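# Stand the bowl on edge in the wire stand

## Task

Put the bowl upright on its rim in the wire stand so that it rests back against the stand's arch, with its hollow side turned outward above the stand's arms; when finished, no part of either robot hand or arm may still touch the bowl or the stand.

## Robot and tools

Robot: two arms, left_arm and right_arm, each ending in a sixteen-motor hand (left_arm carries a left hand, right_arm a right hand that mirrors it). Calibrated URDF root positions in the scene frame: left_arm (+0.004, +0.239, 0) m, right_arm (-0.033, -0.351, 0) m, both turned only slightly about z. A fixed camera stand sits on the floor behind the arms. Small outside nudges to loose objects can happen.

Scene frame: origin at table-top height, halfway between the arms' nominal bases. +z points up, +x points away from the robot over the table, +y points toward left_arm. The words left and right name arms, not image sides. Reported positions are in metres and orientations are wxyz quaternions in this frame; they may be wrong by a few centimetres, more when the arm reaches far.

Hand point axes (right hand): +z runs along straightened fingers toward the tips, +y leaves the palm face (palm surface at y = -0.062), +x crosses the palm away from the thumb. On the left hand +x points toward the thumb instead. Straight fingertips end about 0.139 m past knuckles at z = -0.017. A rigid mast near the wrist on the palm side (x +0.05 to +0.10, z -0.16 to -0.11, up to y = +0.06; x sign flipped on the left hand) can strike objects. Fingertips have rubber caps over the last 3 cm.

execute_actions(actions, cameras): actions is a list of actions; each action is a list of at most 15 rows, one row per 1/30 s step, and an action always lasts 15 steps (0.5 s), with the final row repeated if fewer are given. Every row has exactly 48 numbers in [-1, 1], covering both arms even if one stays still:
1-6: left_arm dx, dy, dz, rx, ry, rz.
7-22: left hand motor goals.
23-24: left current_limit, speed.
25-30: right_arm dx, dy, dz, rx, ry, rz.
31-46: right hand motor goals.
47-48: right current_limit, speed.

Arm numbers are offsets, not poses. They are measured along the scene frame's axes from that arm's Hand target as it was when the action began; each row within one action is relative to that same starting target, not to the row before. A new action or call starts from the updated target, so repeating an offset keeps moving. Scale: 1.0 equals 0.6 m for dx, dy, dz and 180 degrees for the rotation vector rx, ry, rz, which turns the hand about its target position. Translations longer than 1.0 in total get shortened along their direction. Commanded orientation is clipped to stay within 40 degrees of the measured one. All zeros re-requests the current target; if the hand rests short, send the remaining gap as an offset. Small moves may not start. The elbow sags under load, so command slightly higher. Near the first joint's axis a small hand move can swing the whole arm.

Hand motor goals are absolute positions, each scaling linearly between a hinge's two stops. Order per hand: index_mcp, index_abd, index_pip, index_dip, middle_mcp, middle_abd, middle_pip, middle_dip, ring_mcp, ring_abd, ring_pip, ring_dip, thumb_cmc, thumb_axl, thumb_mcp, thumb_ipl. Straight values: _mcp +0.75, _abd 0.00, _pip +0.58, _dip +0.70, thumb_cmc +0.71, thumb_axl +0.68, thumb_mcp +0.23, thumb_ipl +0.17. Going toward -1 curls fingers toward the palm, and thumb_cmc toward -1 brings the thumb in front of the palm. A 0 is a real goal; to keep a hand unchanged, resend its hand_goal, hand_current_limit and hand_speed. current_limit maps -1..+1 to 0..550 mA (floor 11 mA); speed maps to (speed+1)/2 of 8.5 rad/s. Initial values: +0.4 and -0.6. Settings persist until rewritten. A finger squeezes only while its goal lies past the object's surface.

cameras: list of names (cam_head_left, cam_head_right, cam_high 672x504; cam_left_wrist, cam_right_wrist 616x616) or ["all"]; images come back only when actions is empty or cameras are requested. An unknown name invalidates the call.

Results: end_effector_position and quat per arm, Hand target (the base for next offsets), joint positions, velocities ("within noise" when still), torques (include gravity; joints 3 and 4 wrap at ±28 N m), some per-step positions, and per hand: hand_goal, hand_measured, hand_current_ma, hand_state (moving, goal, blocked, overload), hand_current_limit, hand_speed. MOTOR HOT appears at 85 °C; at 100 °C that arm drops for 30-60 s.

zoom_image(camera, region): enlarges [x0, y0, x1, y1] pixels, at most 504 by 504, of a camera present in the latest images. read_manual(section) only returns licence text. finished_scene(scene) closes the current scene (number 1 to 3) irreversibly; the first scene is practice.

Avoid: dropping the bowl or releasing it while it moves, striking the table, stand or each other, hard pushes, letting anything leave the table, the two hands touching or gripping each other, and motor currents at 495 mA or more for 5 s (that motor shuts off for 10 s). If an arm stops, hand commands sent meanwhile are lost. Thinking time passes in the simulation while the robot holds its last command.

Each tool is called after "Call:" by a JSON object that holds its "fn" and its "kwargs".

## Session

Call:
{"fn": "execute_actions", "kwargs": {"actions": []}}

Call:
{"fn": "zoom_image", "kwargs": {"camera": "cam_high", "region": [240, 100, 480, 340]}}

Scene clock: 0.00 s.
left_arm: end_effector_position=(+0.3669, +0.1433, +0.2432) hand_goal=(+0.754, +0.000, +0.576, +0.696, +0.754, +0.000, +0.576, +0.696, +0.754, +0.000, +0.576, +0.696, +0.714, +0.678, +0.226, +0.168) hand_measured=(+0.754, +0.000, +0.576, +0.696, +0.754, +0.000, +0.576, +0.696, +0.754, +0.000, +0.576, +0.696, +0.714, +0.678, +0.226, +0.168) hand_current_ma=(+0, +0, +0, +0, +0, +0, +0, +0, +0, +0, +0, +0, +0, +0, +0, +0) hand_state=(goal, goal, goal, goal, goal, goal, goal, goal, goal, goal, goal, goal, goal, goal, goal, goal) hand_current_limit=0.40 hand_speed=-0.60 end_effector_quat_wxyz=(+0.613, +0.129, +0.737, +0.254) | right_arm: end_effector_position=(+0.2280, -0.0720, +0.2865) hand_goal=(+0.754, +0.000, +0.576, +0.696, +0.754, +0.000, +0.576, +0.696, +0.754, +0.000, +0.576, +0.696, +0.714, +0.678, +0.226, +0.168) hand_measured=(+0.754, +0.000, +0.576, +0.696, +0.754, +0.000, +0.576, +0.696, +0.754, +0.000, +0.576, +0.696, +0.714, +0.678, +0.226, +0.168) hand_current_ma=(+0, +0, +0, +0, +0, +0, +0, +0, +0, +0, +0, +0, +0, +0, +0, +0) hand_state=(goal, goal, goal, goal, goal, goal, goal, goal, goal, goal, goal, goal, goal, goal, goal, goal) hand_current_limit=0.40 hand_speed=-0.60 end_effector_quat_wxyz=(-0.104, -0.012, +0.990, +0.091)
Joint positions: left_arm=[-0.785 1.184 0.461 0.499 -1.006 -1.196] | right_arm=[0.559 1.193 1.216 -1.683 -0.263 -1.069]
Joint velocities: within noise
Joint torques (N m): no reading
Heat: left arm: hottest elbow 31 °C; right arm: hottest elbow 33 °C.
Hand target: left_arm +0.3708, +0.1393, +0.2500; +0.619, +0.122, +0.734, +0.249 | right_arm +0.2330, -0.0689, +0.3010; -0.089, -0.014, +0.991, +0.100

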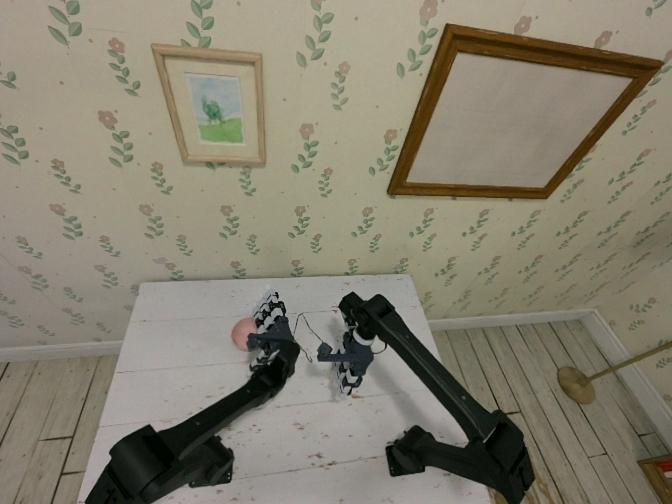

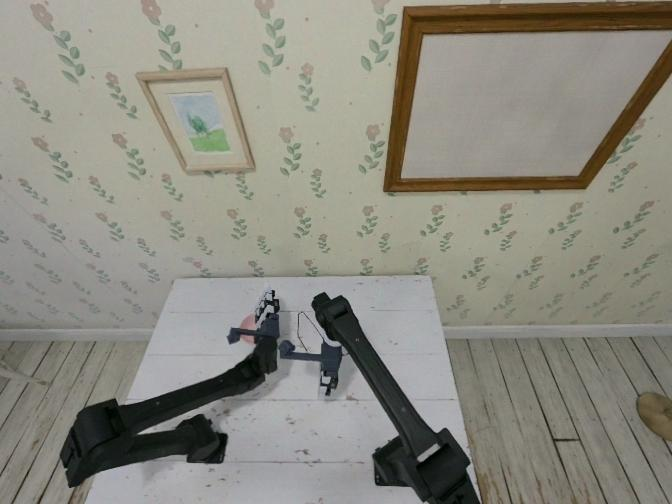

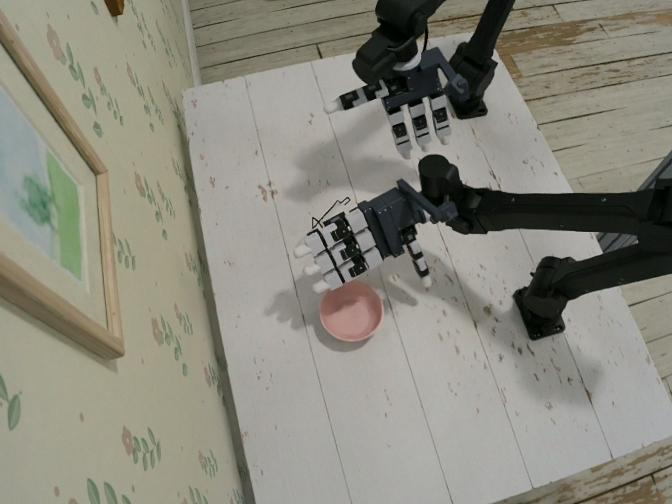

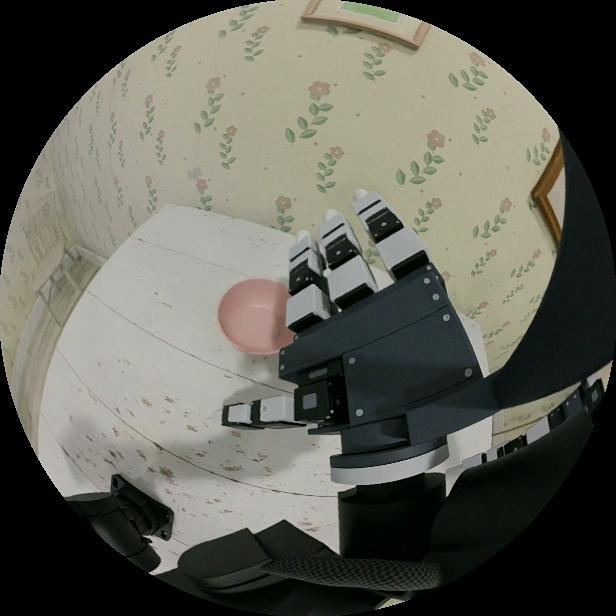

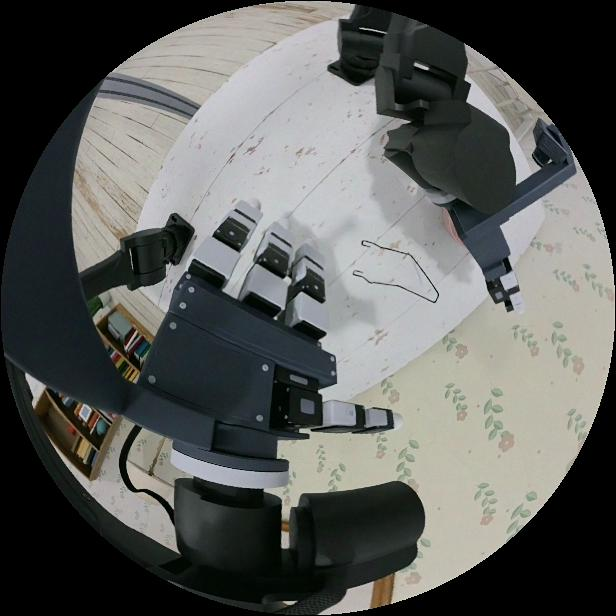

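Scaled by 2.100.

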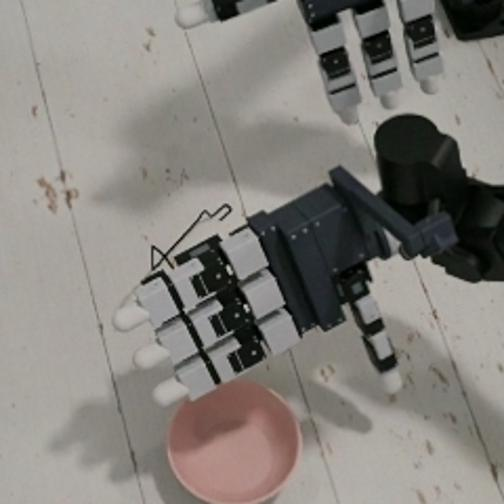

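Call:
{"fn": "zoom_image", "kwargs": {"camera": "cam_right_wrist", "region": [340, 200, 480, 340]}}

Call:
{"fn": "zoom_image", "kwargs": {"camera": "cam_head_left", "region": [220, 270, 400, 400]}}

Scaled by 3.600 from the camera's 616x616 image, which has a finer 880x880 frame.

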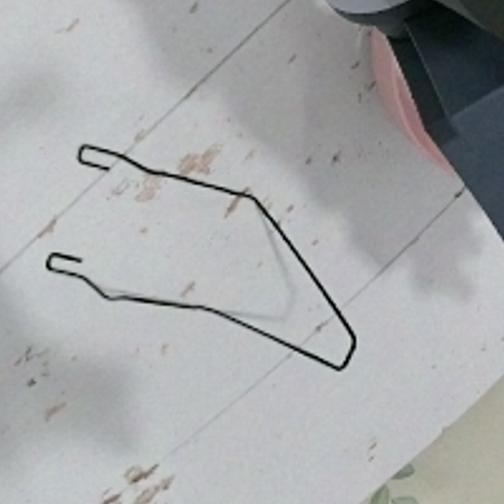

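Scaled by 2.800.

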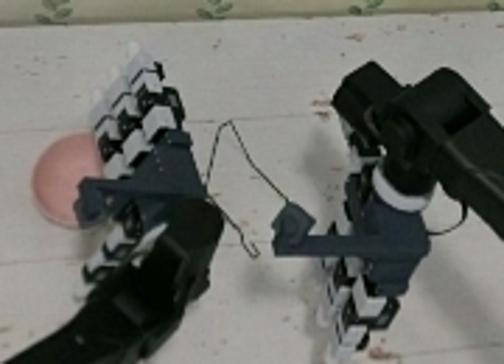

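Call:
{"fn": "execute_actions", "kwargs": {"actions": [[[0.0,0.0,0.08,0,0,0,1,0,0.066,0.116,1,0,0.066,0.116,0.918,0,0.576,0.696,0.2,0.678,0.4,0,0.4,-0.6,0.03,-0.1,0.03,0,0,0,0.754,0,0.576,0.696,0.754,0,0.576,0.696,0.754,0,0.576,0.696,0.714,0.678,0.226,0.168,0.4,-0.6]],[[0.03,-0.01,0.03,-0.1116,0.1144,-0.039,1,0,0.066,0.116,1,0,0.066,0.116,0.918,0,0.576,0.696,-0.657,0.678,0.506,-0.373,0.4,-0.6,0.04,-0.1,0.03,0.033,-0.0425,-0.0938,0.754,0,0.576,0.696,0.754,0,0.576,0.696,0.754,0,0.576,0.696,0.714,0.678,0.226,0.168,0.4,-0.6]],[[0.03,-0.01,-0.03,-0.1116,0.1144,-0.039,1,0,0.066,0.116,1,0,0.066,0.116,0.918,0,0.576,0.696,-0.657,0.678,0.506,-0.373,0.4,-0.6,0.06,-0.1,0.02,0.033,-0.0425,-0.0938,0.754,0,0.576,0.696,0.754,0,0.576,0.696,0.754,0,0.576,0.696,0.714,0.678,0.226,0.168,0.4,-0.6]],[[0.025,-0.009,-0.047,-0.1116,0.1144,-0.039,1,0,0.066,0.116,1,0,0.066,0.116,0.918,0,0.576,0.696,-0.657,0.678,0.506,-0.373,0.4,-0.6,0.06,-0.1,0.02,0,0,0,0.754,0,0.576,0.696,0.754,0,0.576,0.696,0.754,0,0.576,0.696,0.714,0.678,0.226,0.168,0.4,-0.6]],[[0,0,-0.05,-0.1116,0.1144,-0.039,1,0,0.066,0.116,1,0,0.066,0.116,0.918,0,0.576,0.696,-0.657,0.678,0.506,-0.373,0.4,-0.6,0.06,-0.1,0.02,0,0,0,0.754,0,0.576,0.696,0.754,0,0.576,0.696,0.754,0,0.576,0.696,0.714,0.678,0.226,0.168,0.4,-0.6]]], "cameras": ["all"]}}

Call:
{"fn": "zoom_image", "kwargs": {"camera": "cam_right_wrist", "region": [200, 0, 400, 160]}}

Call:
{"fn": "zoom_image", "kwargs": {"camera": "cam_left_wrist", "region": [60, 60, 320, 300]}}

Call:
{"fn": "zoom_image", "kwargs": {"camera": "cam_high", "region": [280, 150, 420, 280]}}

Scene clock: 32.53 s.
left_arm: end_effector_position=(+0.4103, +0.1258, +0.2266) hand_goal=(+1.000, +0.000, +0.066, +0.116, +1.000, +0.000, +0.066, +0.116, +0.918, +0.000, +0.576, +0.696, -0.656, +0.678, +0.506, -0.372) hand_measured=(+0.988, +0.002, +0.066, +0.118, +0.990, +0.002, +0.066, +0.118, +0.906, +0.002, +0.574, +0.696, -0.654, +0.678, +0.504, -0.370) hand_current_ma=(-13, +0, +0, +1, -9, +0, +0, +2, -14, +0, +0, +0, +1, +0, -2, +1) hand_state=(goal, goal, goal, goal, goal, goal, goal, goal, goal, goal, goal, goal, goal, goal, goal, goal) hand_current_limit=0.40 hand_speed=-0.60 end_effector_quat_wxyz=(-0.006, -0.017, +0.866, -0.500) | right_arm: end_effector_position=(+0.3753, -0.3695, +0.3497) hand_goal=(+0.754, +0.000, +0.576, +0.696, +0.754, +0.000, +0.576, +0.696, +0.754, +0.000, +0.576, +0.696, +0.714, +0.678, +0.226, +0.168) hand_measured=(+0.756, +0.000, +0.576, +0.696, +0.756, +0.000, +0.576, +0.696, +0.756, +0.000, +0.576, +0.696, +0.718, +0.678, +0.224, +0.168) hand_current_ma=(+14, +0, +4, +0, +13, +0, +4, +0, +12, +0, +4, +0, +17, -4, -17, -2) hand_state=(goal, goal, goal, goal, goal, goal, goal, goal, goal, goal, goal, goal, goal, goal, goal, goal) hand_current_limit=0.40 hand_speed=-0.60 end_effector_quat_wxyz=(+0.055, +0.264, +0.937, +0.220)
Joint positions: left_arm=[0.003 1.466 1.325 -1.397 1.046 -1.64] | right_arm=[-0.395 1.221 1.306 -1.605 -0.455 -1.426]
Joint torques (N m): left_arm=[-1.38 -10.29 13.49 -0.5 1.02 0.05] | right_arm=[-0.5 -7.59 13.14 0.4 -0.79 -0.15]
Heat: left arm: hottest elbow 38 °C; right arm: hottest elbow 38 °C.
Hand target: left_arm +0.4219, +0.1219, +0.2398; +0.000, +0.000, +0.866, -0.500 | right_arm +0.3830, -0.3690, +0.3729; +0.076, +0.251, +0.940, +0.219
Off the commanded pose: left_arm 0.018 m, 2 deg | right_arm 0.024 m, 3 deg.
Step readings (end_effector_position of left_arm | right_arm):
0: (+0.3669, +0.1433, +0.2432) | (+0.2280, -0.0720, +0.2865)
1: (+0.3669, +0.1433, +0.2432) | (+0.2281, -0.0722, +0.2866)
2: (+0.3666, +0.1436, +0.2434) | (+0.2288, -0.0733, +0.2869)
4: (+0.3650, +0.1453, +0.2469) | (+0.2351, -0.0832, +0.2891)
8: (+0.3616, +0.1487, +0.2648) | (+0.2532, -0.1154, +0.2976)
15: (+0.3639, +0.1464, +0.2837) | (+0.2529, -0.1283, +0.3067)
16: (+0.3644, +0.1457, +0.2831) | (+0.2528, -0.1283, +0.3070)
17: (+0.3671, +0.1429, +0.2802) | (+0.2534, -0.1293, +0.3079)
19: (+0.3729, +0.1352, +0.2750) | (+0.2583, -0.1396, +0.3101)
23: (+0.3742, +0.1321, +0.2848) | (+0.2684, -0.1760, +0.3191)
30: (+0.3792, +0.1345, +0.3102) | (+0.2688, -0.1878, +0.3321)
31: (+0.3799, +0.1336, +0.3097) | (+0.2692, -0.1879, +0.3321)
32: (+0.3822, +0.1294, +0.3048) | (+0.2720, -0.1886, +0.3336)
34: (+0.3850, +0.1201, +0.2909) | (+0.2833, -0.2003, +0.3345)
38: (+0.3886, +0.1221, +0.2796) | (+0.2999, -0.2384, +0.3348)
45: (+0.3984, +0.1305, +0.2832) | (+0.3075, -0.2476, +0.3431)
46: (+0.3981, +0.1282, +0.2818) | (+0.3078, -0.2480, +0.3431)
47: (+0.3964, +0.1207, +0.2776) | (+0.3083, -0.2491, +0.3438)
49: (+0.3933, +0.1065, +0.2694) | (+0.3133, -0.2625, +0.3438)
53: (+0.4052, +0.1148, +0.2621) | (+0.3319, -0.3028, +0.3374)
60: (+0.4096, +0.1251, +0.2466) | (+0.3405, -0.3108, +0.3306)
61: (+0.4078, +0.1228, +0.2455) | (+0.3400, -0.3104, +0.3316)
62: (+0.4033, +0.1151, +0.2462) | (+0.3400, -0.3111, +0.3337)
64: (+0.3959, +0.1003, +0.2512) | (+0.3461, -0.3217, +0.3424)
68: (+0.4078, +0.1122, +0.2483) | (+0.3680, -0.3597, +0.3543)
75: (+0.4058, +0.1256, +0.2181) | (+0.3761, -0.3707, +0.3456)

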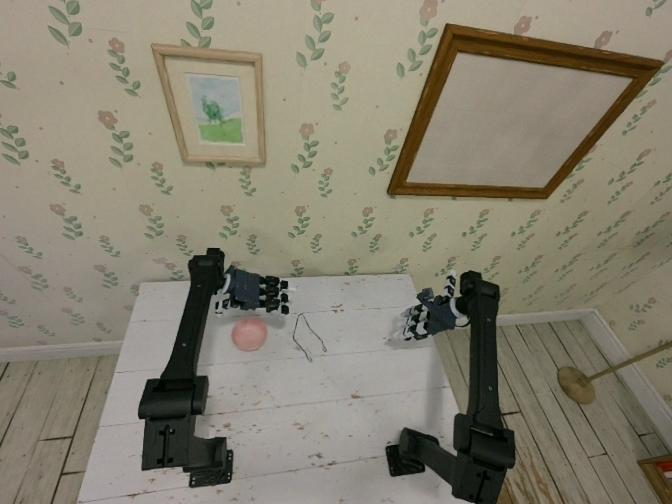

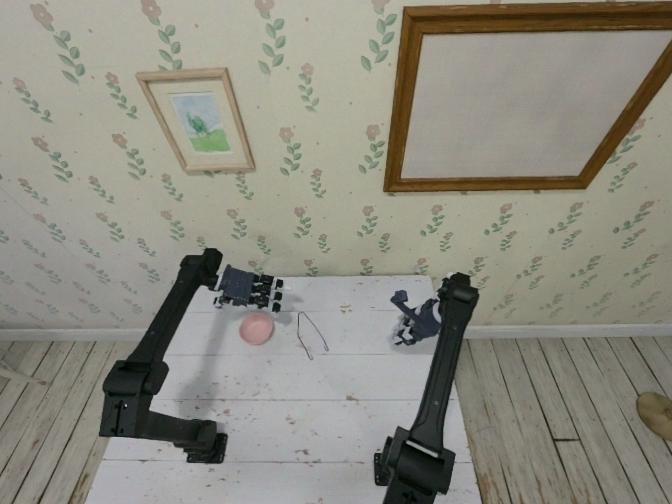

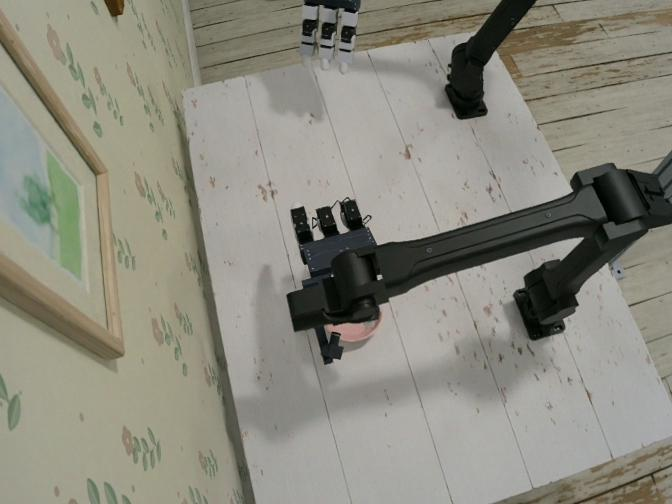

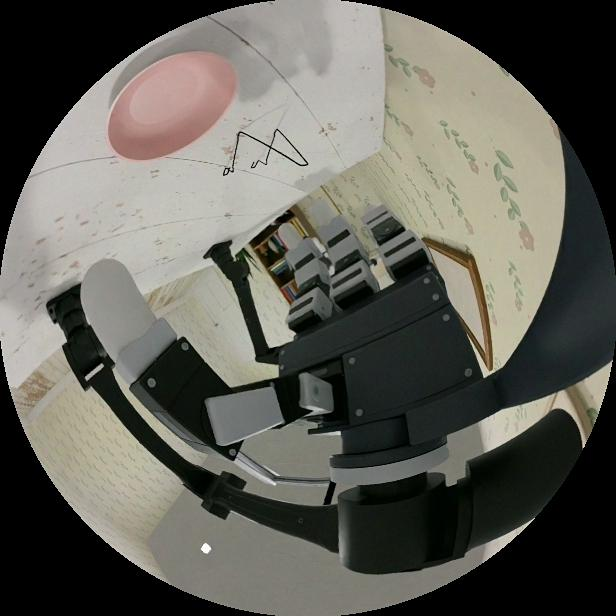

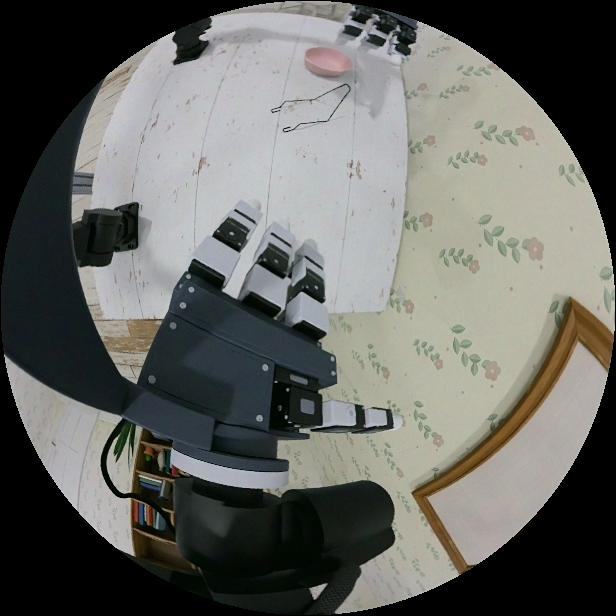

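Scaled by 2.520 from the camera's 616x616 image, which has a finer 880x880 frame.

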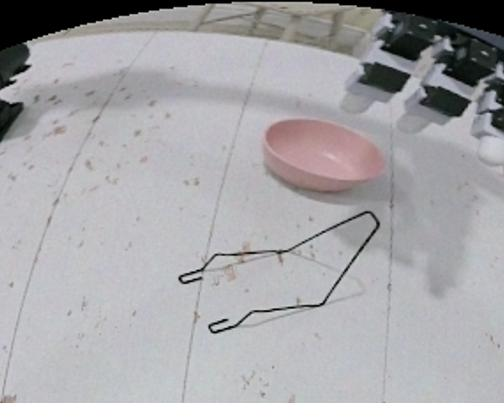

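Scaled by 1.938 from the camera's 616x616 image, which has a finer 880x880 frame.

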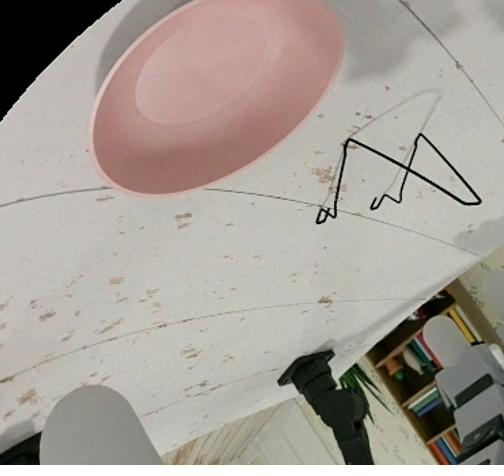

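Scaled by 3.600.

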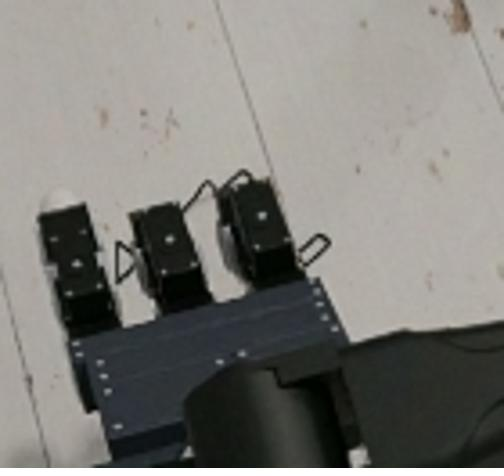

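Call:
{"fn": "execute_actions", "kwargs": {"actions": [[[0,0,-0.1375,0,0,0,1,0,0.066,0.116,1,0,0.066,0.116,0.918,0,0.576,0.696,-0.657,0.678,0.506,-0.373,0.4,-0.6,0,0,0,0,0,0,0.754,0,0.576,0.696,0.754,0,0.576,0.696,0.754,0,0.576,0.696,0.714,0.678,0.226,0.168,0.4,-0.6]],[[0,0,-0.1375,0,0,0,1,0,0.066,0.116,1,0,0.066,0.116,0.918,0,0.576,0.696,-0.657,0.678,0.506,-0.373,0.4,-0.6,0,0,0,0,0,0,0.754,0,0.576,0.696,0.754,0,0.576,0.696,0.754,0,0.576,0.696,0.714,0.678,0.226,0.168,0.4,-0.6]]], "cameras": ["cam_left_wrist","cam_right_wrist"]}}

Call:
{"fn": "zoom_image", "kwargs": {"camera": "cam_right_wrist", "region": [270, 0, 420, 90]}}

Call:
{"fn": "zoom_image", "kwargs": {"camera": "cam_left_wrist", "region": [60, 60, 400, 340]}}

Scene clock: 42.97 s.
left_arm: end_effector_position=(+0.4183, +0.1260, +0.0760) hand_goal=(+1.000, +0.000, +0.066, +0.116, +1.000, +0.000, +0.066, +0.116, +0.918, +0.000, +0.576, +0.696, -0.656, +0.678, +0.506, -0.372) hand_measured=(+0.988, +0.002, +0.066, +0.118, +0.990, +0.002, +0.066, +0.118, +0.906, +0.002, +0.574, +0.696, -0.654, +0.678, +0.504, -0.370) hand_current_ma=(-13, +0, +0, +1, -9, +0, +0, +2, -14, +0, +0, +0, +1, +0, -2, +1) hand_state=(goal, goal, goal, goal, goal, goal, goal, goal, goal, goal, goal, goal, goal, goal, goal, goal) hand_current_limit=0.40 hand_speed=-0.60 end_effector_quat_wxyz=(+0.000, -0.003, +0.866, -0.500) | right_arm: end_effector_position=(+0.3749, -0.3693, +0.3496) hand_goal=(+0.754, +0.000, +0.576, +0.696, +0.754, +0.000, +0.576, +0.696, +0.754, +0.000, +0.576, +0.696, +0.714, +0.678, +0.226, +0.168) hand_measured=(+0.756, +0.000, +0.576, +0.696, +0.756, +0.000, +0.576, +0.696, +0.756, +0.000, +0.576, +0.696, +0.718, +0.678, +0.224, +0.168) hand_current_ma=(+14, +0, +4, +0, +13, +0, +4, +0, +12, +0, +4, +0, +17, -4, -17, -2) hand_state=(goal, goal, goal, goal, goal, goal, goal, goal, goal, goal, goal, goal, goal, goal, goal, goal) hand_current_limit=0.40 hand_speed=-0.60 end_effector_quat_wxyz=(+0.054, +0.264, +0.938, +0.220)
Joint positions: left_arm=[0.003 1.616 1.079 -1.01 1.047 -1.602] | right_arm=[-0.395 1.221 1.306 -1.606 -0.455 -1.427]
Joint torques (N m): left_arm=[-1.44 -11.46 9.11 0.43 1.07 -0.08] | right_arm=[0.03 -7.65 13.3 0.61 -0.77 -0.2]
Heat: left arm: hottest elbow 39 °C; right arm: hottest elbow 40 °C.
Hand target: left_arm +0.4219, +0.1220, +0.0749; +0.001, +0.000, +0.866, -0.500 | right_arm +0.3830, -0.3690, +0.3729; +0.076, +0.251, +0.940, +0.219
Off the commanded pose: left_arm 0.006 m, 0 deg | right_arm 0.025 m, 3 deg.
Step readings (end_effector_position of left_arm | right_arm):
0: (+0.4103, +0.1258, +0.2266) | (+0.3753, -0.3695, +0.3497)
1: (+0.4104, +0.1258, +0.2266) | (+0.3753, -0.3695, +0.3497)
2: (+0.4118, +0.1258, +0.2258) | (+0.3753, -0.3695, +0.3497)
4: (+0.4168, +0.1252, +0.2192) | (+0.3752, -0.3695, +0.3497)
8: (+0.4142, +0.1254, +0.1882) | (+0.3750, -0.3694, +0.3496)
15: (+0.4167, +0.1258, +0.1606) | (+0.3749, -0.3693, +0.3496)
16: (+0.4174, +0.1258, +0.1603) | (+0.3749, -0.3693, +0.3496)
17: (+0.4198, +0.1254, +0.1580) | (+0.3749, -0.3693, +0.3496)
19: (+0.4228, +0.1251, +0.1468) | (+0.3749, -0.3693, +0.3496)
23: (+0.4146, +0.1256, +0.1074) | (+0.3749, -0.3693, +0.3496)
30: (+0.4160, +0.1261, +0.0761) | (+0.3749, -0.3693, +0.3496)
Images, in order (width x height): cam_left_wrist 616x616, cam_right_wrist 616x616.

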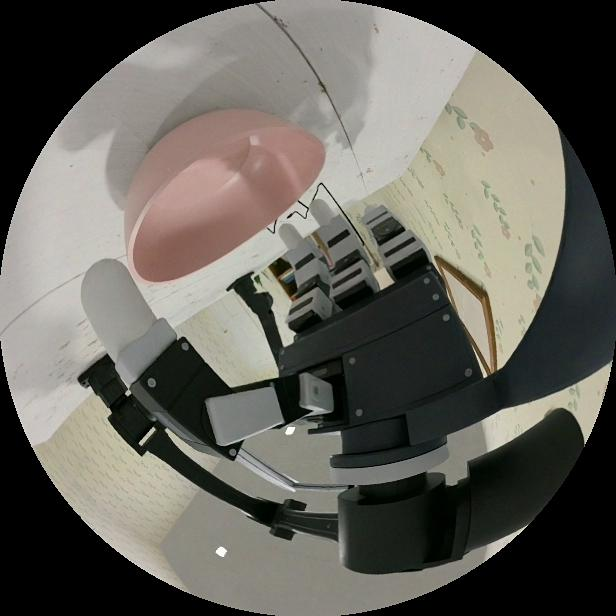

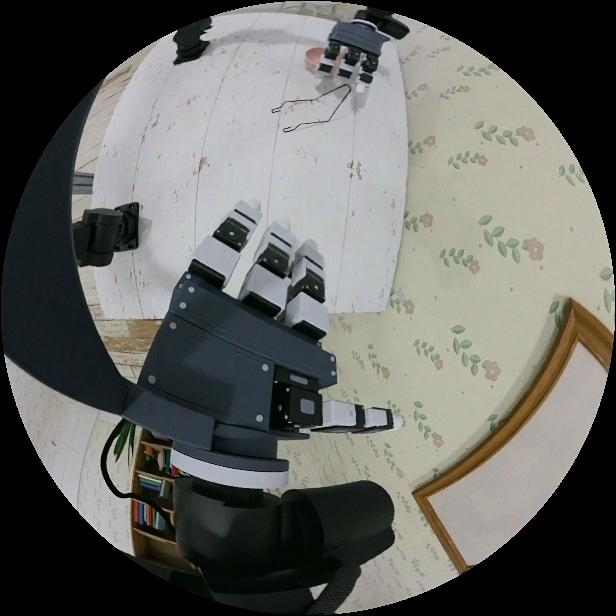

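Scaled by 3.360 from the camera's 616x616 image, which has a finer 880x880 frame.

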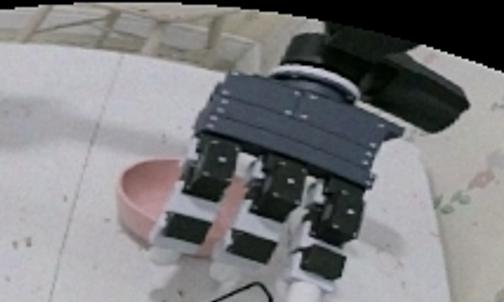

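Scaled by 1.482 from the camera's 616x616 image, which has a finer 880x880 frame.

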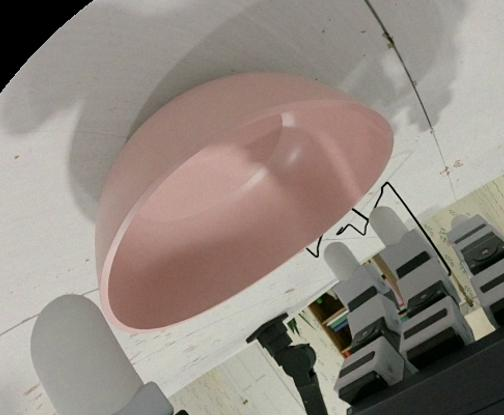

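Call:
{"fn": "execute_actions", "kwargs": {"actions": [[[0,0.005,-0.05,0,0,0,1,0,0.066,0.116,1,0,0.066,0.116,0.918,0,0.576,0.696,-0.657,0.678,0.506,-0.373,0.4,-0.6,0,0,0,0,0,0,0.754,0,0.576,0.696,0.754,0,0.576,0.696,0.754,0,0.576,0.696,0.714,0.678,0.226,0.168,0.4,-0.6]]], "cameras": ["cam_left_wrist","cam_right_wrist"]}}

Call:
{"fn": "zoom_image", "kwargs": {"camera": "cam_right_wrist", "region": [270, 0, 420, 90]}}

Call:
{"fn": "zoom_image", "kwargs": {"camera": "cam_left_wrist", "region": [60, 60, 400, 340]}}

Scene clock: 48.63 s.
left_arm: end_effector_position=(+0.4214, +0.1259, +0.0538) hand_goal=(+1.000, +0.000, +0.066, +0.116, +1.000, +0.000, +0.066, +0.116, +0.918, +0.000, +0.576, +0.696, -0.656, +0.678, +0.506, -0.372) hand_measured=(+0.988, +0.002, +0.066, +0.118, +0.990, +0.002, +0.066, +0.118, +0.906, +0.002, +0.574, +0.696, -0.654, +0.678, +0.504, -0.370) hand_current_ma=(-13, +0, +0, +1, -9, +0, +0, +2, -14, +0, +0, +0, +1, +0, -2, +1) hand_state=(goal, goal, goal, goal, goal, goal, goal, goal, goal, goal, goal, goal, goal, goal, goal, goal) hand_current_limit=0.40 hand_speed=-0.60 end_effector_quat_wxyz=(+0.004, -0.001, +0.866, -0.500) | right_arm: end_effector_position=(+0.3749, -0.3693, +0.3496) hand_goal=(+0.754, +0.000, +0.576, +0.696, +0.754, +0.000, +0.576, +0.696, +0.754, +0.000, +0.576, +0.696, +0.714, +0.678, +0.226, +0.168) hand_measured=(+0.756, +0.000, +0.576, +0.696, +0.756, +0.000, +0.576, +0.696, +0.756, +0.000, +0.576, +0.696, +0.718, +0.678, +0.224, +0.168) hand_current_ma=(+14, +0, +4, +0, +13, +0, +4, +0, +12, +0, +4, +0, +17, -4, -17, -2) hand_state=(goal, goal, goal, goal, goal, goal, goal, goal, goal, goal, goal, goal, goal, goal, goal, goal) hand_current_limit=0.40 hand_speed=-0.60 end_effector_quat_wxyz=(+0.054, +0.264, +0.938, +0.220)
Joint positions: left_arm=[0.003 1.65 1.054 -0.942 1.047 -1.602] | right_arm=[-0.395 1.221 1.306 -1.606 -0.455 -1.427]
Joint torques (N m): left_arm=[-1.03 -11.4 8.12 0.29 1 0.07] | right_arm=[0.03 -6.77 13.23 0.29 -0.83 -0.14]
Heat: left arm: hottest elbow 39 °C; right arm: hottest elbow 41 °C.
Hand target: left_arm +0.4219, +0.1250, +0.0448; +0.001, +0.000, +0.866, -0.500 | right_arm +0.3830, -0.3690, +0.3729; +0.076, +0.251, +0.940, +0.219
Off the commanded pose: left_arm 0.009 m, 0 deg | right_arm 0.025 m, 3 deg.
Step readings (end_effector_position of left_arm | right_arm):
0: (+0.4182, +0.1260, +0.0760) | (+0.3749, -0.3693, +0.3496)
1: (+0.4184, +0.1260, +0.0760) | (+0.3749, -0.3693, +0.3496)
2: (+0.4192, +0.1260, +0.0757) | (+0.3749, -0.3693, +0.3496)
4: (+0.4225, +0.1259, +0.0737) | (+0.3749, -0.3693, +0.3496)
8: (+0.4235, +0.1259, +0.0648) | (+0.3749, -0.3693, +0.3496)
15: (+0.4206, +0.1259, +0.0538) | (+0.3749, -0.3693, +0.3496)
Images, in order (width x height): cam_left_wrist 616x616, cam_right_wrist 616x616.

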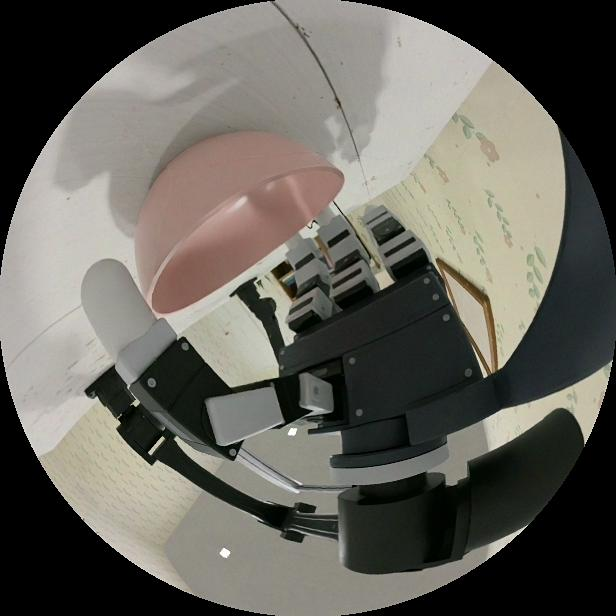

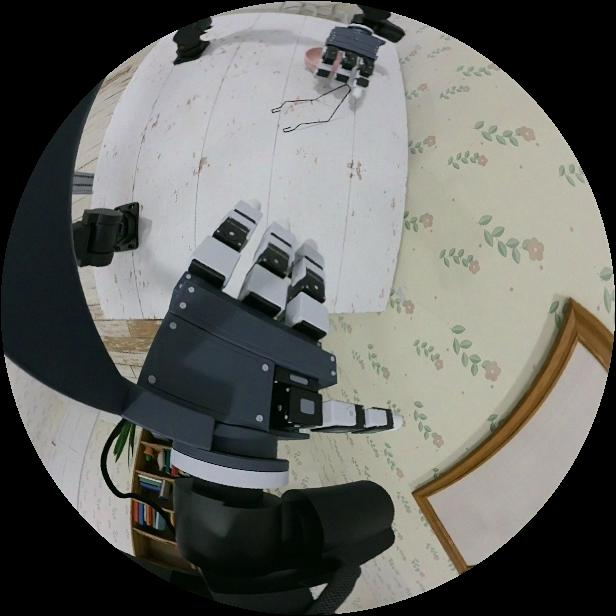

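Scaled by 3.360 from the camera's 616x616 image, which has a finer 880x880 frame.

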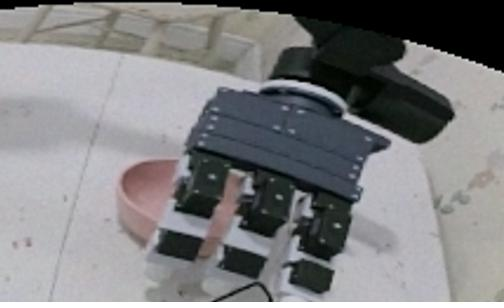

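Scaled by 1.482 from the camera's 616x616 image, which has a finer 880x880 frame.

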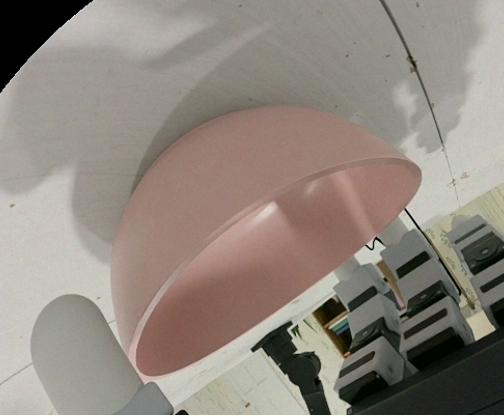

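Call:
{"fn": "execute_actions", "kwargs": {"actions": [[[0,0.015,0.0,0,0,0,1,0,0.066,0.116,1,0,0.066,0.116,0.918,0,0.576,0.696,-0.657,0.678,0.53,-0.34,0.4,-0.6,0,0,0,0,0,0,0.754,0,0.576,0.696,0.754,0,0.576,0.696,0.754,0,0.576,0.696,0.714,0.678,0.226,0.168,0.4,-0.6]],[[0,0.0,-0.042,0,0,0,1,0,0.066,0.116,1,0,0.066,0.116,0.918,0,0.576,0.696,-0.657,0.678,0.53,-0.34,0.4,-0.6,0,0,0,0,0,0,0.754,0,0.576,0.696,0.754,0,0.576,0.696,0.754,0,0.576,0.696,0.714,0.678,0.226,0.168,0.4,-0.6]]], "cameras": ["cam_left_wrist","cam_right_wrist"]}}

Call:
{"fn": "zoom_image", "kwargs": {"camera": "cam_right_wrist", "region": [270, 0, 420, 90]}}

Call:
{"fn": "zoom_image", "kwargs": {"camera": "cam_left_wrist", "region": [60, 60, 400, 340]}}

Scene clock: 53.47 s.
left_arm: end_effector_position=(+0.4197, +0.1292, +0.0279) hand_goal=(+1.000, +0.000, +0.066, +0.116, +1.000, +0.000, +0.066, +0.116, +0.918, +0.000, +0.576, +0.696, -0.656, +0.678, +0.530, -0.340) hand_measured=(+0.988, +0.002, +0.066, +0.118, +0.990, +0.002, +0.066, +0.118, +0.906, +0.002, +0.574, +0.696, -0.654, +0.678, +0.524, -0.342) hand_current_ma=(-13, +0, +0, +1, -9, +0, +0, +2, -14, +0, +0, +0, +1, +0, -8, -2) hand_state=(goal, goal, goal, goal, goal, goal, goal, goal, goal, goal, goal, goal, goal, goal, goal, goal) hand_current_limit=0.40 hand_speed=-0.60 end_effector_quat_wxyz=(-0.001, +0.004, +0.866, -0.500) | right_arm: end_effector_position=(+0.3749, -0.3693, +0.3496) hand_goal=(+0.754, +0.000, +0.576, +0.696, +0.754, +0.000, +0.576, +0.696, +0.754, +0.000, +0.576, +0.696, +0.714, +0.678, +0.226, +0.168) hand_measured=(+0.756, +0.000, +0.576, +0.696, +0.756, +0.000, +0.576, +0.696, +0.756, +0.000, +0.576, +0.696, +0.718, +0.678, +0.224, +0.168) hand_current_ma=(+14, +0, +4, +0, +13, +0, +4, +0, +12, +0, +4, +0, +17, -4, -17, -2) hand_state=(goal, goal, goal, goal, goal, goal, goal, goal, goal, goal, goal, goal, goal, goal, goal, goal) hand_current_limit=0.40 hand_speed=-0.60 end_effector_quat_wxyz=(+0.054, +0.264, +0.938, +0.220)
Joint positions: left_arm=[0.01 1.699 1.036 -0.912 1.048 -1.563] | right_arm=[-0.395 1.221 1.306 -1.606 -0.455 -1.427]
Joint torques (N m): left_arm=[0.85 -10.46 7.84 0.39 1.06 0.09] | right_arm=[-0.09 -7.12 13.24 0.4 -0.76 -0.16]
Heat: left arm: hottest elbow 39 °C; right arm: hottest elbow 42 °C.
Hand target: left_arm +0.4217, +0.1339, +0.0195; +0.000, +0.000, +0.866, -0.500 | right_arm +0.3830, -0.3690, +0.3729; +0.076, +0.251, +0.940, +0.219
Off the commanded pose: left_arm 0.010 m, 0 deg | right_arm 0.025 m, 3 deg.
Step readings (end_effector_position of left_arm | right_arm):
0: (+0.4214, +0.1259, +0.0538) | (+0.3749, -0.3693, +0.3496)
1: (+0.4214, +0.1259, +0.0537) | (+0.3749, -0.3693, +0.3496)
2: (+0.4216, +0.1260, +0.0537) | (+0.3749, -0.3693, +0.3496)
4: (+0.4221, +0.1261, +0.0536) | (+0.3749, -0.3693, +0.3496)
8: (+0.4221, +0.1277, +0.0534) | (+0.3749, -0.3693, +0.3496)
15: (+0.4220, +0.1287, +0.0533) | (+0.3749, -0.3693, +0.3496)
16: (+0.4220, +0.1287, +0.0532) | (+0.3749, -0.3693, +0.3496)
17: (+0.4221, +0.1288, +0.0529) | (+0.3749, -0.3693, +0.3496)
19: (+0.4232, +0.1289, +0.0497) | (+0.3749, -0.3693, +0.3496)
23: (+0.4223, +0.1292, +0.0377) | (+0.3749, -0.3693, +0.3496)
30: (+0.4191, +0.1292, +0.0279) | (+0.3749, -0.3693, +0.3496)
Images, in order (width x height): cam_left_wrist 616x616, cam_right_wrist 616x616.

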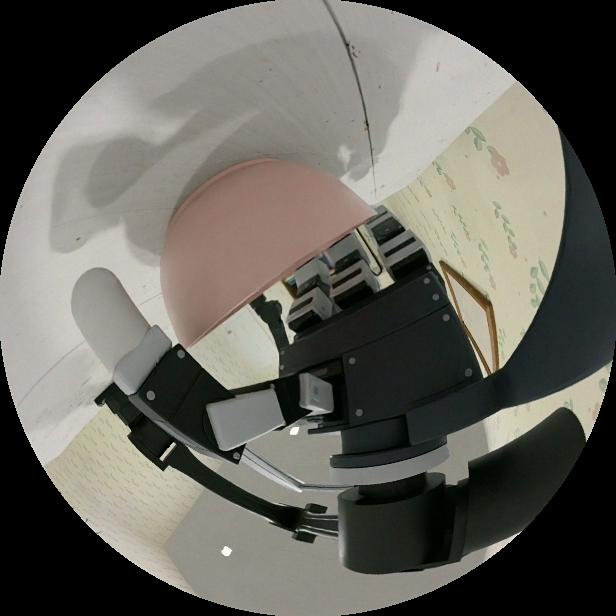

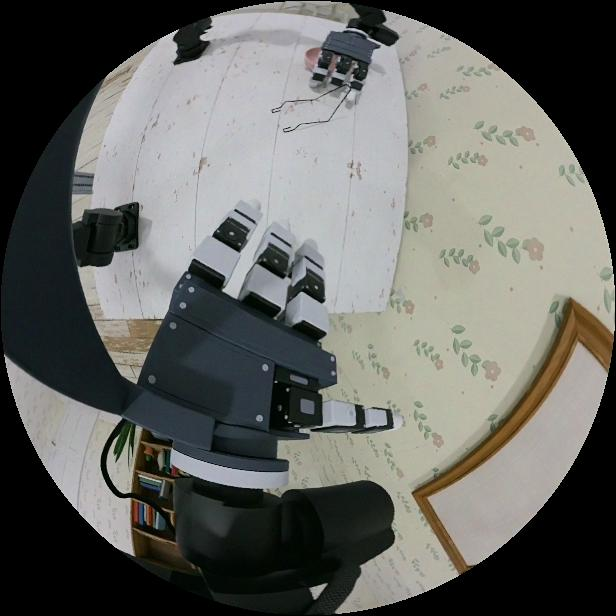

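Scaled by 3.360 from the camera's 616x616 image, which has a finer 880x880 frame.

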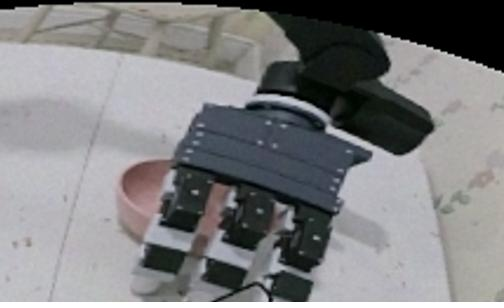

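Scaled by 1.482 from the camera's 616x616 image, which has a finer 880x880 frame.

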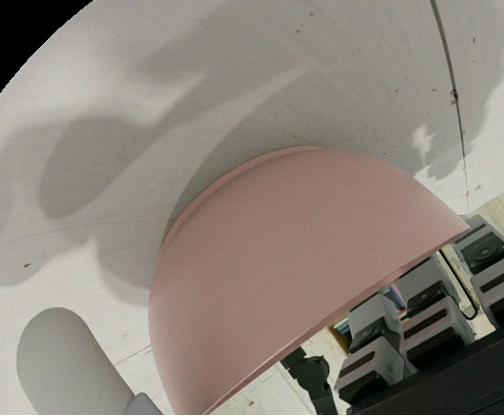

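Call:
{"fn": "execute_actions", "kwargs": {"actions": [[[0,0.0,-0.009,0,0,0,1,0,-0.1,0.0,1,0,-0.1,0,0.918,0,0.576,0.696,-0.657,0.678,0.45,-0.45,0.1,-0.7,0,0,0,0,0,0,0.754,0,0.576,0.696,0.754,0,0.576,0.696,0.754,0,0.576,0.696,0.714,0.678,0.226,0.168,0.4,-0.6]],[[0.0,0.0,0.0,0,0,0,1,0,-0.3,-0.1,1,0,-0.3,-0.1,0.918,0,0.576,0.696,-0.657,0.678,0.4,-0.6,0.1,-0.8,0,0,0,0,0,0,0.754,0,0.576,0.696,0.754,0,0.576,0.696,0.754,0,0.576,0.696,0.714,0.678,0.226,0.168,0.4,-0.6]],[[0.0,0.0,0.0,0,0,0,1,0,-0.416,-0.2,1,0,-0.416,-0.2,0.918,0,0.576,0.696,-0.657,0.678,0.35,-0.7,0.1,-0.8,0,0,0,0,0,0,0.754,0,0.576,0.696,0.754,0,0.576,0.696,0.754,0,0.576,0.696,0.714,0.678,0.226,0.168,0.4,-0.6]]], "cameras": ["cam_left_wrist","cam_right_wrist"]}}

Call:
{"fn": "zoom_image", "kwargs": {"camera": "cam_left_wrist", "region": [60, 60, 400, 340]}}

Call:
{"fn": "zoom_image", "kwargs": {"camera": "cam_right_wrist", "region": [270, 0, 420, 90]}}

Scene clock: 58.67 s.
left_arm: end_effector_position=(+0.4227, +0.1297, +0.0253) hand_goal=(+1.000, +0.000, -0.416, -0.200, +1.000, +0.000, -0.416, -0.200, +0.918, +0.000, +0.576, +0.696, -0.656, +0.678, +0.350, -0.700) hand_measured=(+1.000, +0.002, -0.308, -0.154, +1.000, +0.000, -0.346, -0.164, +0.906, +0.002, +0.574, +0.696, -0.654, +0.678, +0.412, -0.596) hand_current_ma=(+0, +0, +302, +91, +0, +0, +167, +62, -14, +0, +0, +0, +1, +0, +207, +302) hand_state=(goal, goal, blocked, blocked, goal, goal, blocked, blocked, goal, goal, goal, goal, goal, goal, blocked, blocked) hand_current_limit=0.10 hand_speed=-0.80 end_effector_quat_wxyz=(+0.004, +0.006, +0.866, -0.501) | right_arm: end_effector_position=(+0.3749, -0.3693, +0.3496) hand_goal=(+0.754, +0.000, +0.576, +0.696, +0.754, +0.000, +0.576, +0.696, +0.754, +0.000, +0.576, +0.696, +0.714, +0.678, +0.226, +0.168) hand_measured=(+0.756, +0.000, +0.576, +0.696, +0.756, +0.000, +0.576, +0.696, +0.756, +0.000, +0.576, +0.696, +0.718, +0.678, +0.224, +0.168) hand_current_ma=(+14, +0, +4, +0, +13, +0, +4, +0, +12, +0, +4, +0, +17, -4, -17, -2) hand_state=(goal, goal, goal, goal, goal, goal, goal, goal, goal, goal, goal, goal, goal, goal, goal, goal) hand_current_limit=0.40 hand_speed=-0.60 end_effector_quat_wxyz=(+0.054, +0.264, +0.938, +0.220)
Joint positions: left_arm=[0.012 1.705 1.036 -0.897 1.049 -1.562] | right_arm=[-0.395 1.221 1.306 -1.606 -0.455 -1.427]
Joint torques (N m): left_arm=[-0.21 -11.16 7.36 0.39 0.95 0.06] | right_arm=[0.15 -7.47 13.59 0.24 -0.83 -0.17]
Heat: left arm: hottest elbow 38 °C; right arm: hottest elbow 42 °C.
Hand target: left_arm +0.4218, +0.1339, +0.0142; +0.001, +0.000, +0.866, -0.500 | right_arm +0.3830, -0.3690, +0.3729; +0.076, +0.251, +0.940, +0.219
Off the commanded pose: left_arm 0.012 m, 1 deg | right_arm 0.025 m, 3 deg.
Step readings (end_effector_position of left_arm | right_arm):
0: (+0.4197, +0.1292, +0.0279) | (+0.3749, -0.3693, +0.3496)
1: (+0.4197, +0.1292, +0.0279) | (+0.3749, -0.3693, +0.3496)
2: (+0.4199, +0.1292, +0.0278) | (+0.3749, -0.3693, +0.3496)
4: (+0.4209, +0.1290, +0.0279) | (+0.3749, -0.3693, +0.3496)
8: (+0.4222, +0.1287, +0.0280) | (+0.3749, -0.3693, +0.3496)
15: (+0.4224, +0.1286, +0.0280) | (+0.3749, -0.3693, +0.3496)
16: (+0.4224, +0.1286, +0.0280) | (+0.3749, -0.3693, +0.3496)
17: (+0.4225, +0.1286, +0.0280) | (+0.3749, -0.3693, +0.3496)
19: (+0.4227, +0.1288, +0.0277) | (+0.3749, -0.3693, +0.3496)
23: (+0.4229, +0.1294, +0.0267) | (+0.3749, -0.3693, +0.3496)
30: (+0.4228, +0.1296, +0.0260) | (+0.3749, -0.3693, +0.3496)
31: (+0.4228, +0.1296, +0.0260) | (+0.3749, -0.3693, +0.3496)
32: (+0.4228, +0.1297, +0.0260) | (+0.3749, -0.3693, +0.3496)
34: (+0.4228, +0.1297, +0.0256) | (+0.3749, -0.3693, +0.3496)
38: (+0.4227, +0.1297, +0.0253) | (+0.3749, -0.3693, +0.3496)
45: (+0.4227, +0.1297, +0.0253) | (+0.3749, -0.3693, +0.3496)
Images, in order (width x height): cam_left_wrist 616x616, cam_right_wrist 616x616.

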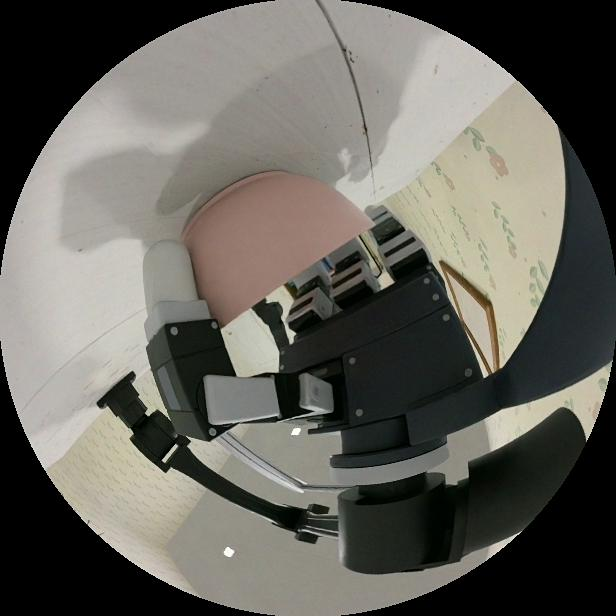

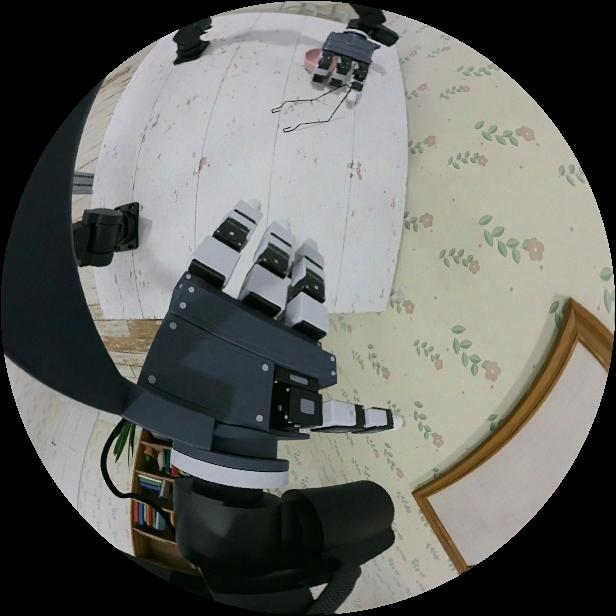

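Scaled by 1.482 from the camera's 616x616 image, which has a finer 880x880 frame.

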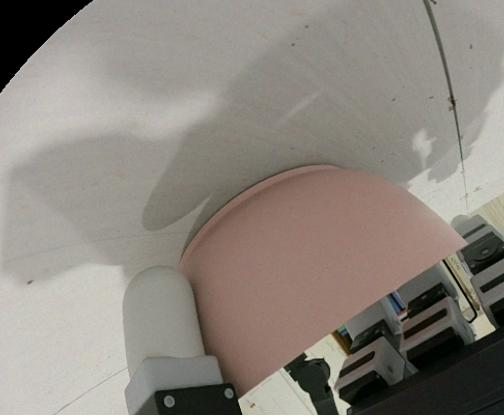

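Scaled by 3.360 from the camera's 616x616 image, which has a finer 880x880 frame.

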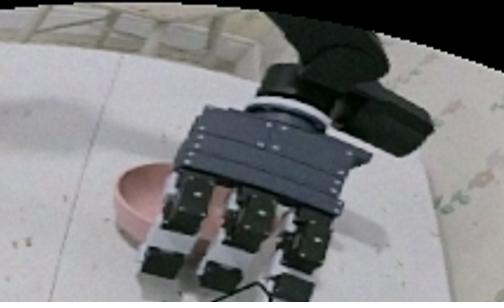

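Call:
{"fn": "execute_actions", "kwargs": {"actions": [[[0.0,0.0,0.06,0,0,0,1,0,-0.416,-0.2,1,0,-0.416,-0.2,0.918,0,0.576,0.696,-0.657,0.678,0.35,-0.7,0.1,-0.8,0,0,0,0,0,0,0.754,0,0.576,0.696,0.754,0,0.576,0.696,0.754,0,0.576,0.696,0.714,0.678,0.226,0.168,0.4,-0.6]],[[0.0,0.0,0.08,0,0,0,1,0,-0.416,-0.2,1,0,-0.416,-0.2,0.918,0,0.576,0.696,-0.657,0.678,0.35,-0.7,0.1,-0.8,0,0,0,0,0,0,0.754,0,0.576,0.696,0.754,0,0.576,0.696,0.754,0,0.576,0.696,0.714,0.678,0.226,0.168,0.4,-0.6]]], "cameras": ["cam_left_wrist","cam_right_wrist"]}}

Scene clock: 66.23 s.
left_arm: end_effector_position=(+0.4065, +0.1302, +0.0868) hand_goal=(+1.000, +0.000, -0.416, -0.200, +1.000, +0.000, -0.416, -0.200, +0.918, +0.000, +0.576, +0.696, -0.656, +0.678, +0.350, -0.700) hand_measured=(+1.000, +0.002, -0.310, -0.154, +1.000, +0.000, -0.346, -0.166, +0.906, +0.002, +0.574, +0.696, -0.654, +0.678, +0.414, -0.596) hand_current_ma=(+0, +0, +302, +91, +0, +0, +166, +57, -14, +0, +0, +0, +1, +0, +210, +302) hand_state=(goal, goal, blocked, blocked, goal, goal, blocked, blocked, goal, goal, goal, goal, goal, goal, blocked, blocked) hand_current_limit=0.10 hand_speed=-0.80 end_effector_quat_wxyz=(-0.013, -0.004, +0.866, -0.499) | right_arm: end_effector_position=(+0.3749, -0.3693, +0.3496) hand_goal=(+0.754, +0.000, +0.576, +0.696, +0.754, +0.000, +0.576, +0.696, +0.754, +0.000, +0.576, +0.696, +0.714, +0.678, +0.226, +0.168) hand_measured=(+0.756, +0.000, +0.576, +0.696, +0.756, +0.000, +0.576, +0.696, +0.756, +0.000, +0.576, +0.696, +0.718, +0.678, +0.224, +0.168) hand_current_ma=(+14, +0, +4, +0, +13, +0, +4, +0, +12, +0, +4, +0, +17, -4, -17, -2) hand_state=(goal, goal, goal, goal, goal, goal, goal, goal, goal, goal, goal, goal, goal, goal, goal, goal) hand_current_limit=0.40 hand_speed=-0.60 end_effector_quat_wxyz=(+0.054, +0.264, +0.938, +0.220)
Joint positions: left_arm=[0.012 1.596 1.085 -1.095 1.046 -1.562] | right_arm=[-0.395 1.221 1.306 -1.606 -0.455 -1.427]
Joint torques (N m): left_arm=[-0.03 -11.52 11.86 -0.58 1.02 0.03] | right_arm=[0.44 -7.53 13.46 0.4 -0.79 -0.19]
Heat: left arm: hottest elbow 38 °C; right arm: hottest elbow 43 °C.
Hand target: left_arm +0.4217, +0.1339, +0.0982; +0.000, +0.000, +0.866, -0.500 | right_arm +0.3830, -0.3690, +0.3729; +0.076, +0.251, +0.940, +0.219
Off the commanded pose: left_arm 0.019 m, 2 deg | right_arm 0.025 m, 3 deg.
Step readings (end_effector_position of left_arm | right_arm):
0: (+0.4227, +0.1297, +0.0253) | (+0.3749, -0.3693, +0.3496)
1: (+0.4227, +0.1297, +0.0253) | (+0.3749, -0.3693, +0.3496)
2: (+0.4225, +0.1297, +0.0254) | (+0.3749, -0.3693, +0.3496)
4: (+0.4186, +0.1298, +0.0259) | (+0.3749, -0.3693, +0.3496)
8: (+0.4115, +0.1299, +0.0300) | (+0.3749, -0.3693, +0.3496)
15: (+0.4093, +0.1299, +0.0376) | (+0.3749, -0.3693, +0.3496)
16: (+0.4089, +0.1299, +0.0378) | (+0.3749, -0.3693, +0.3496)
17: (+0.4072, +0.1301, +0.0386) | (+0.3749, -0.3693, +0.3496)
19: (+0.4017, +0.1303, +0.0441) | (+0.3749, -0.3693, +0.3496)
23: (+0.3982, +0.1304, +0.0645) | (+0.3749, -0.3693, +0.3496)
30: (+0.4081, +0.1302, +0.0866) | (+0.3749, -0.3693, +0.3496)
Images, in order (width x height): cam_left_wrist 616x616, cam_right_wrist 616x616.

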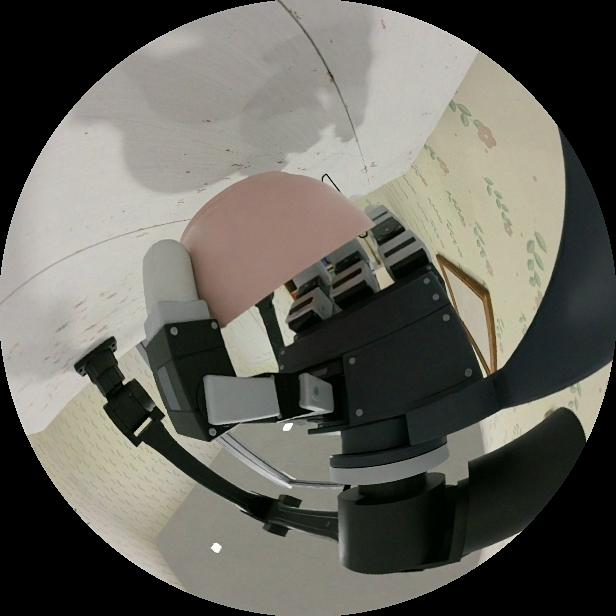

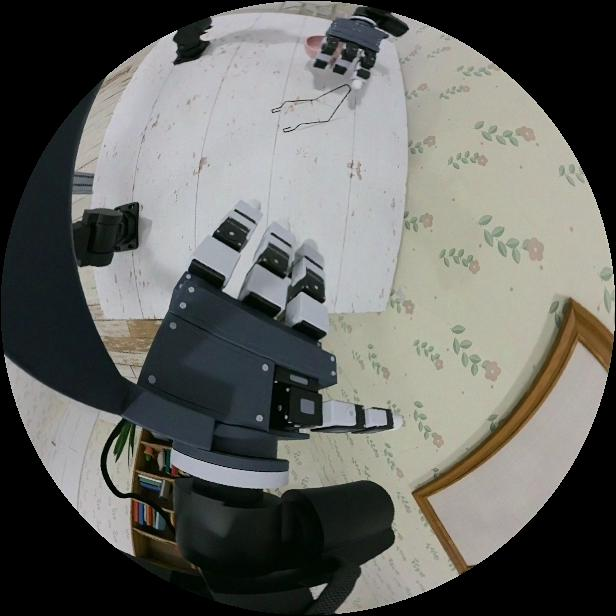

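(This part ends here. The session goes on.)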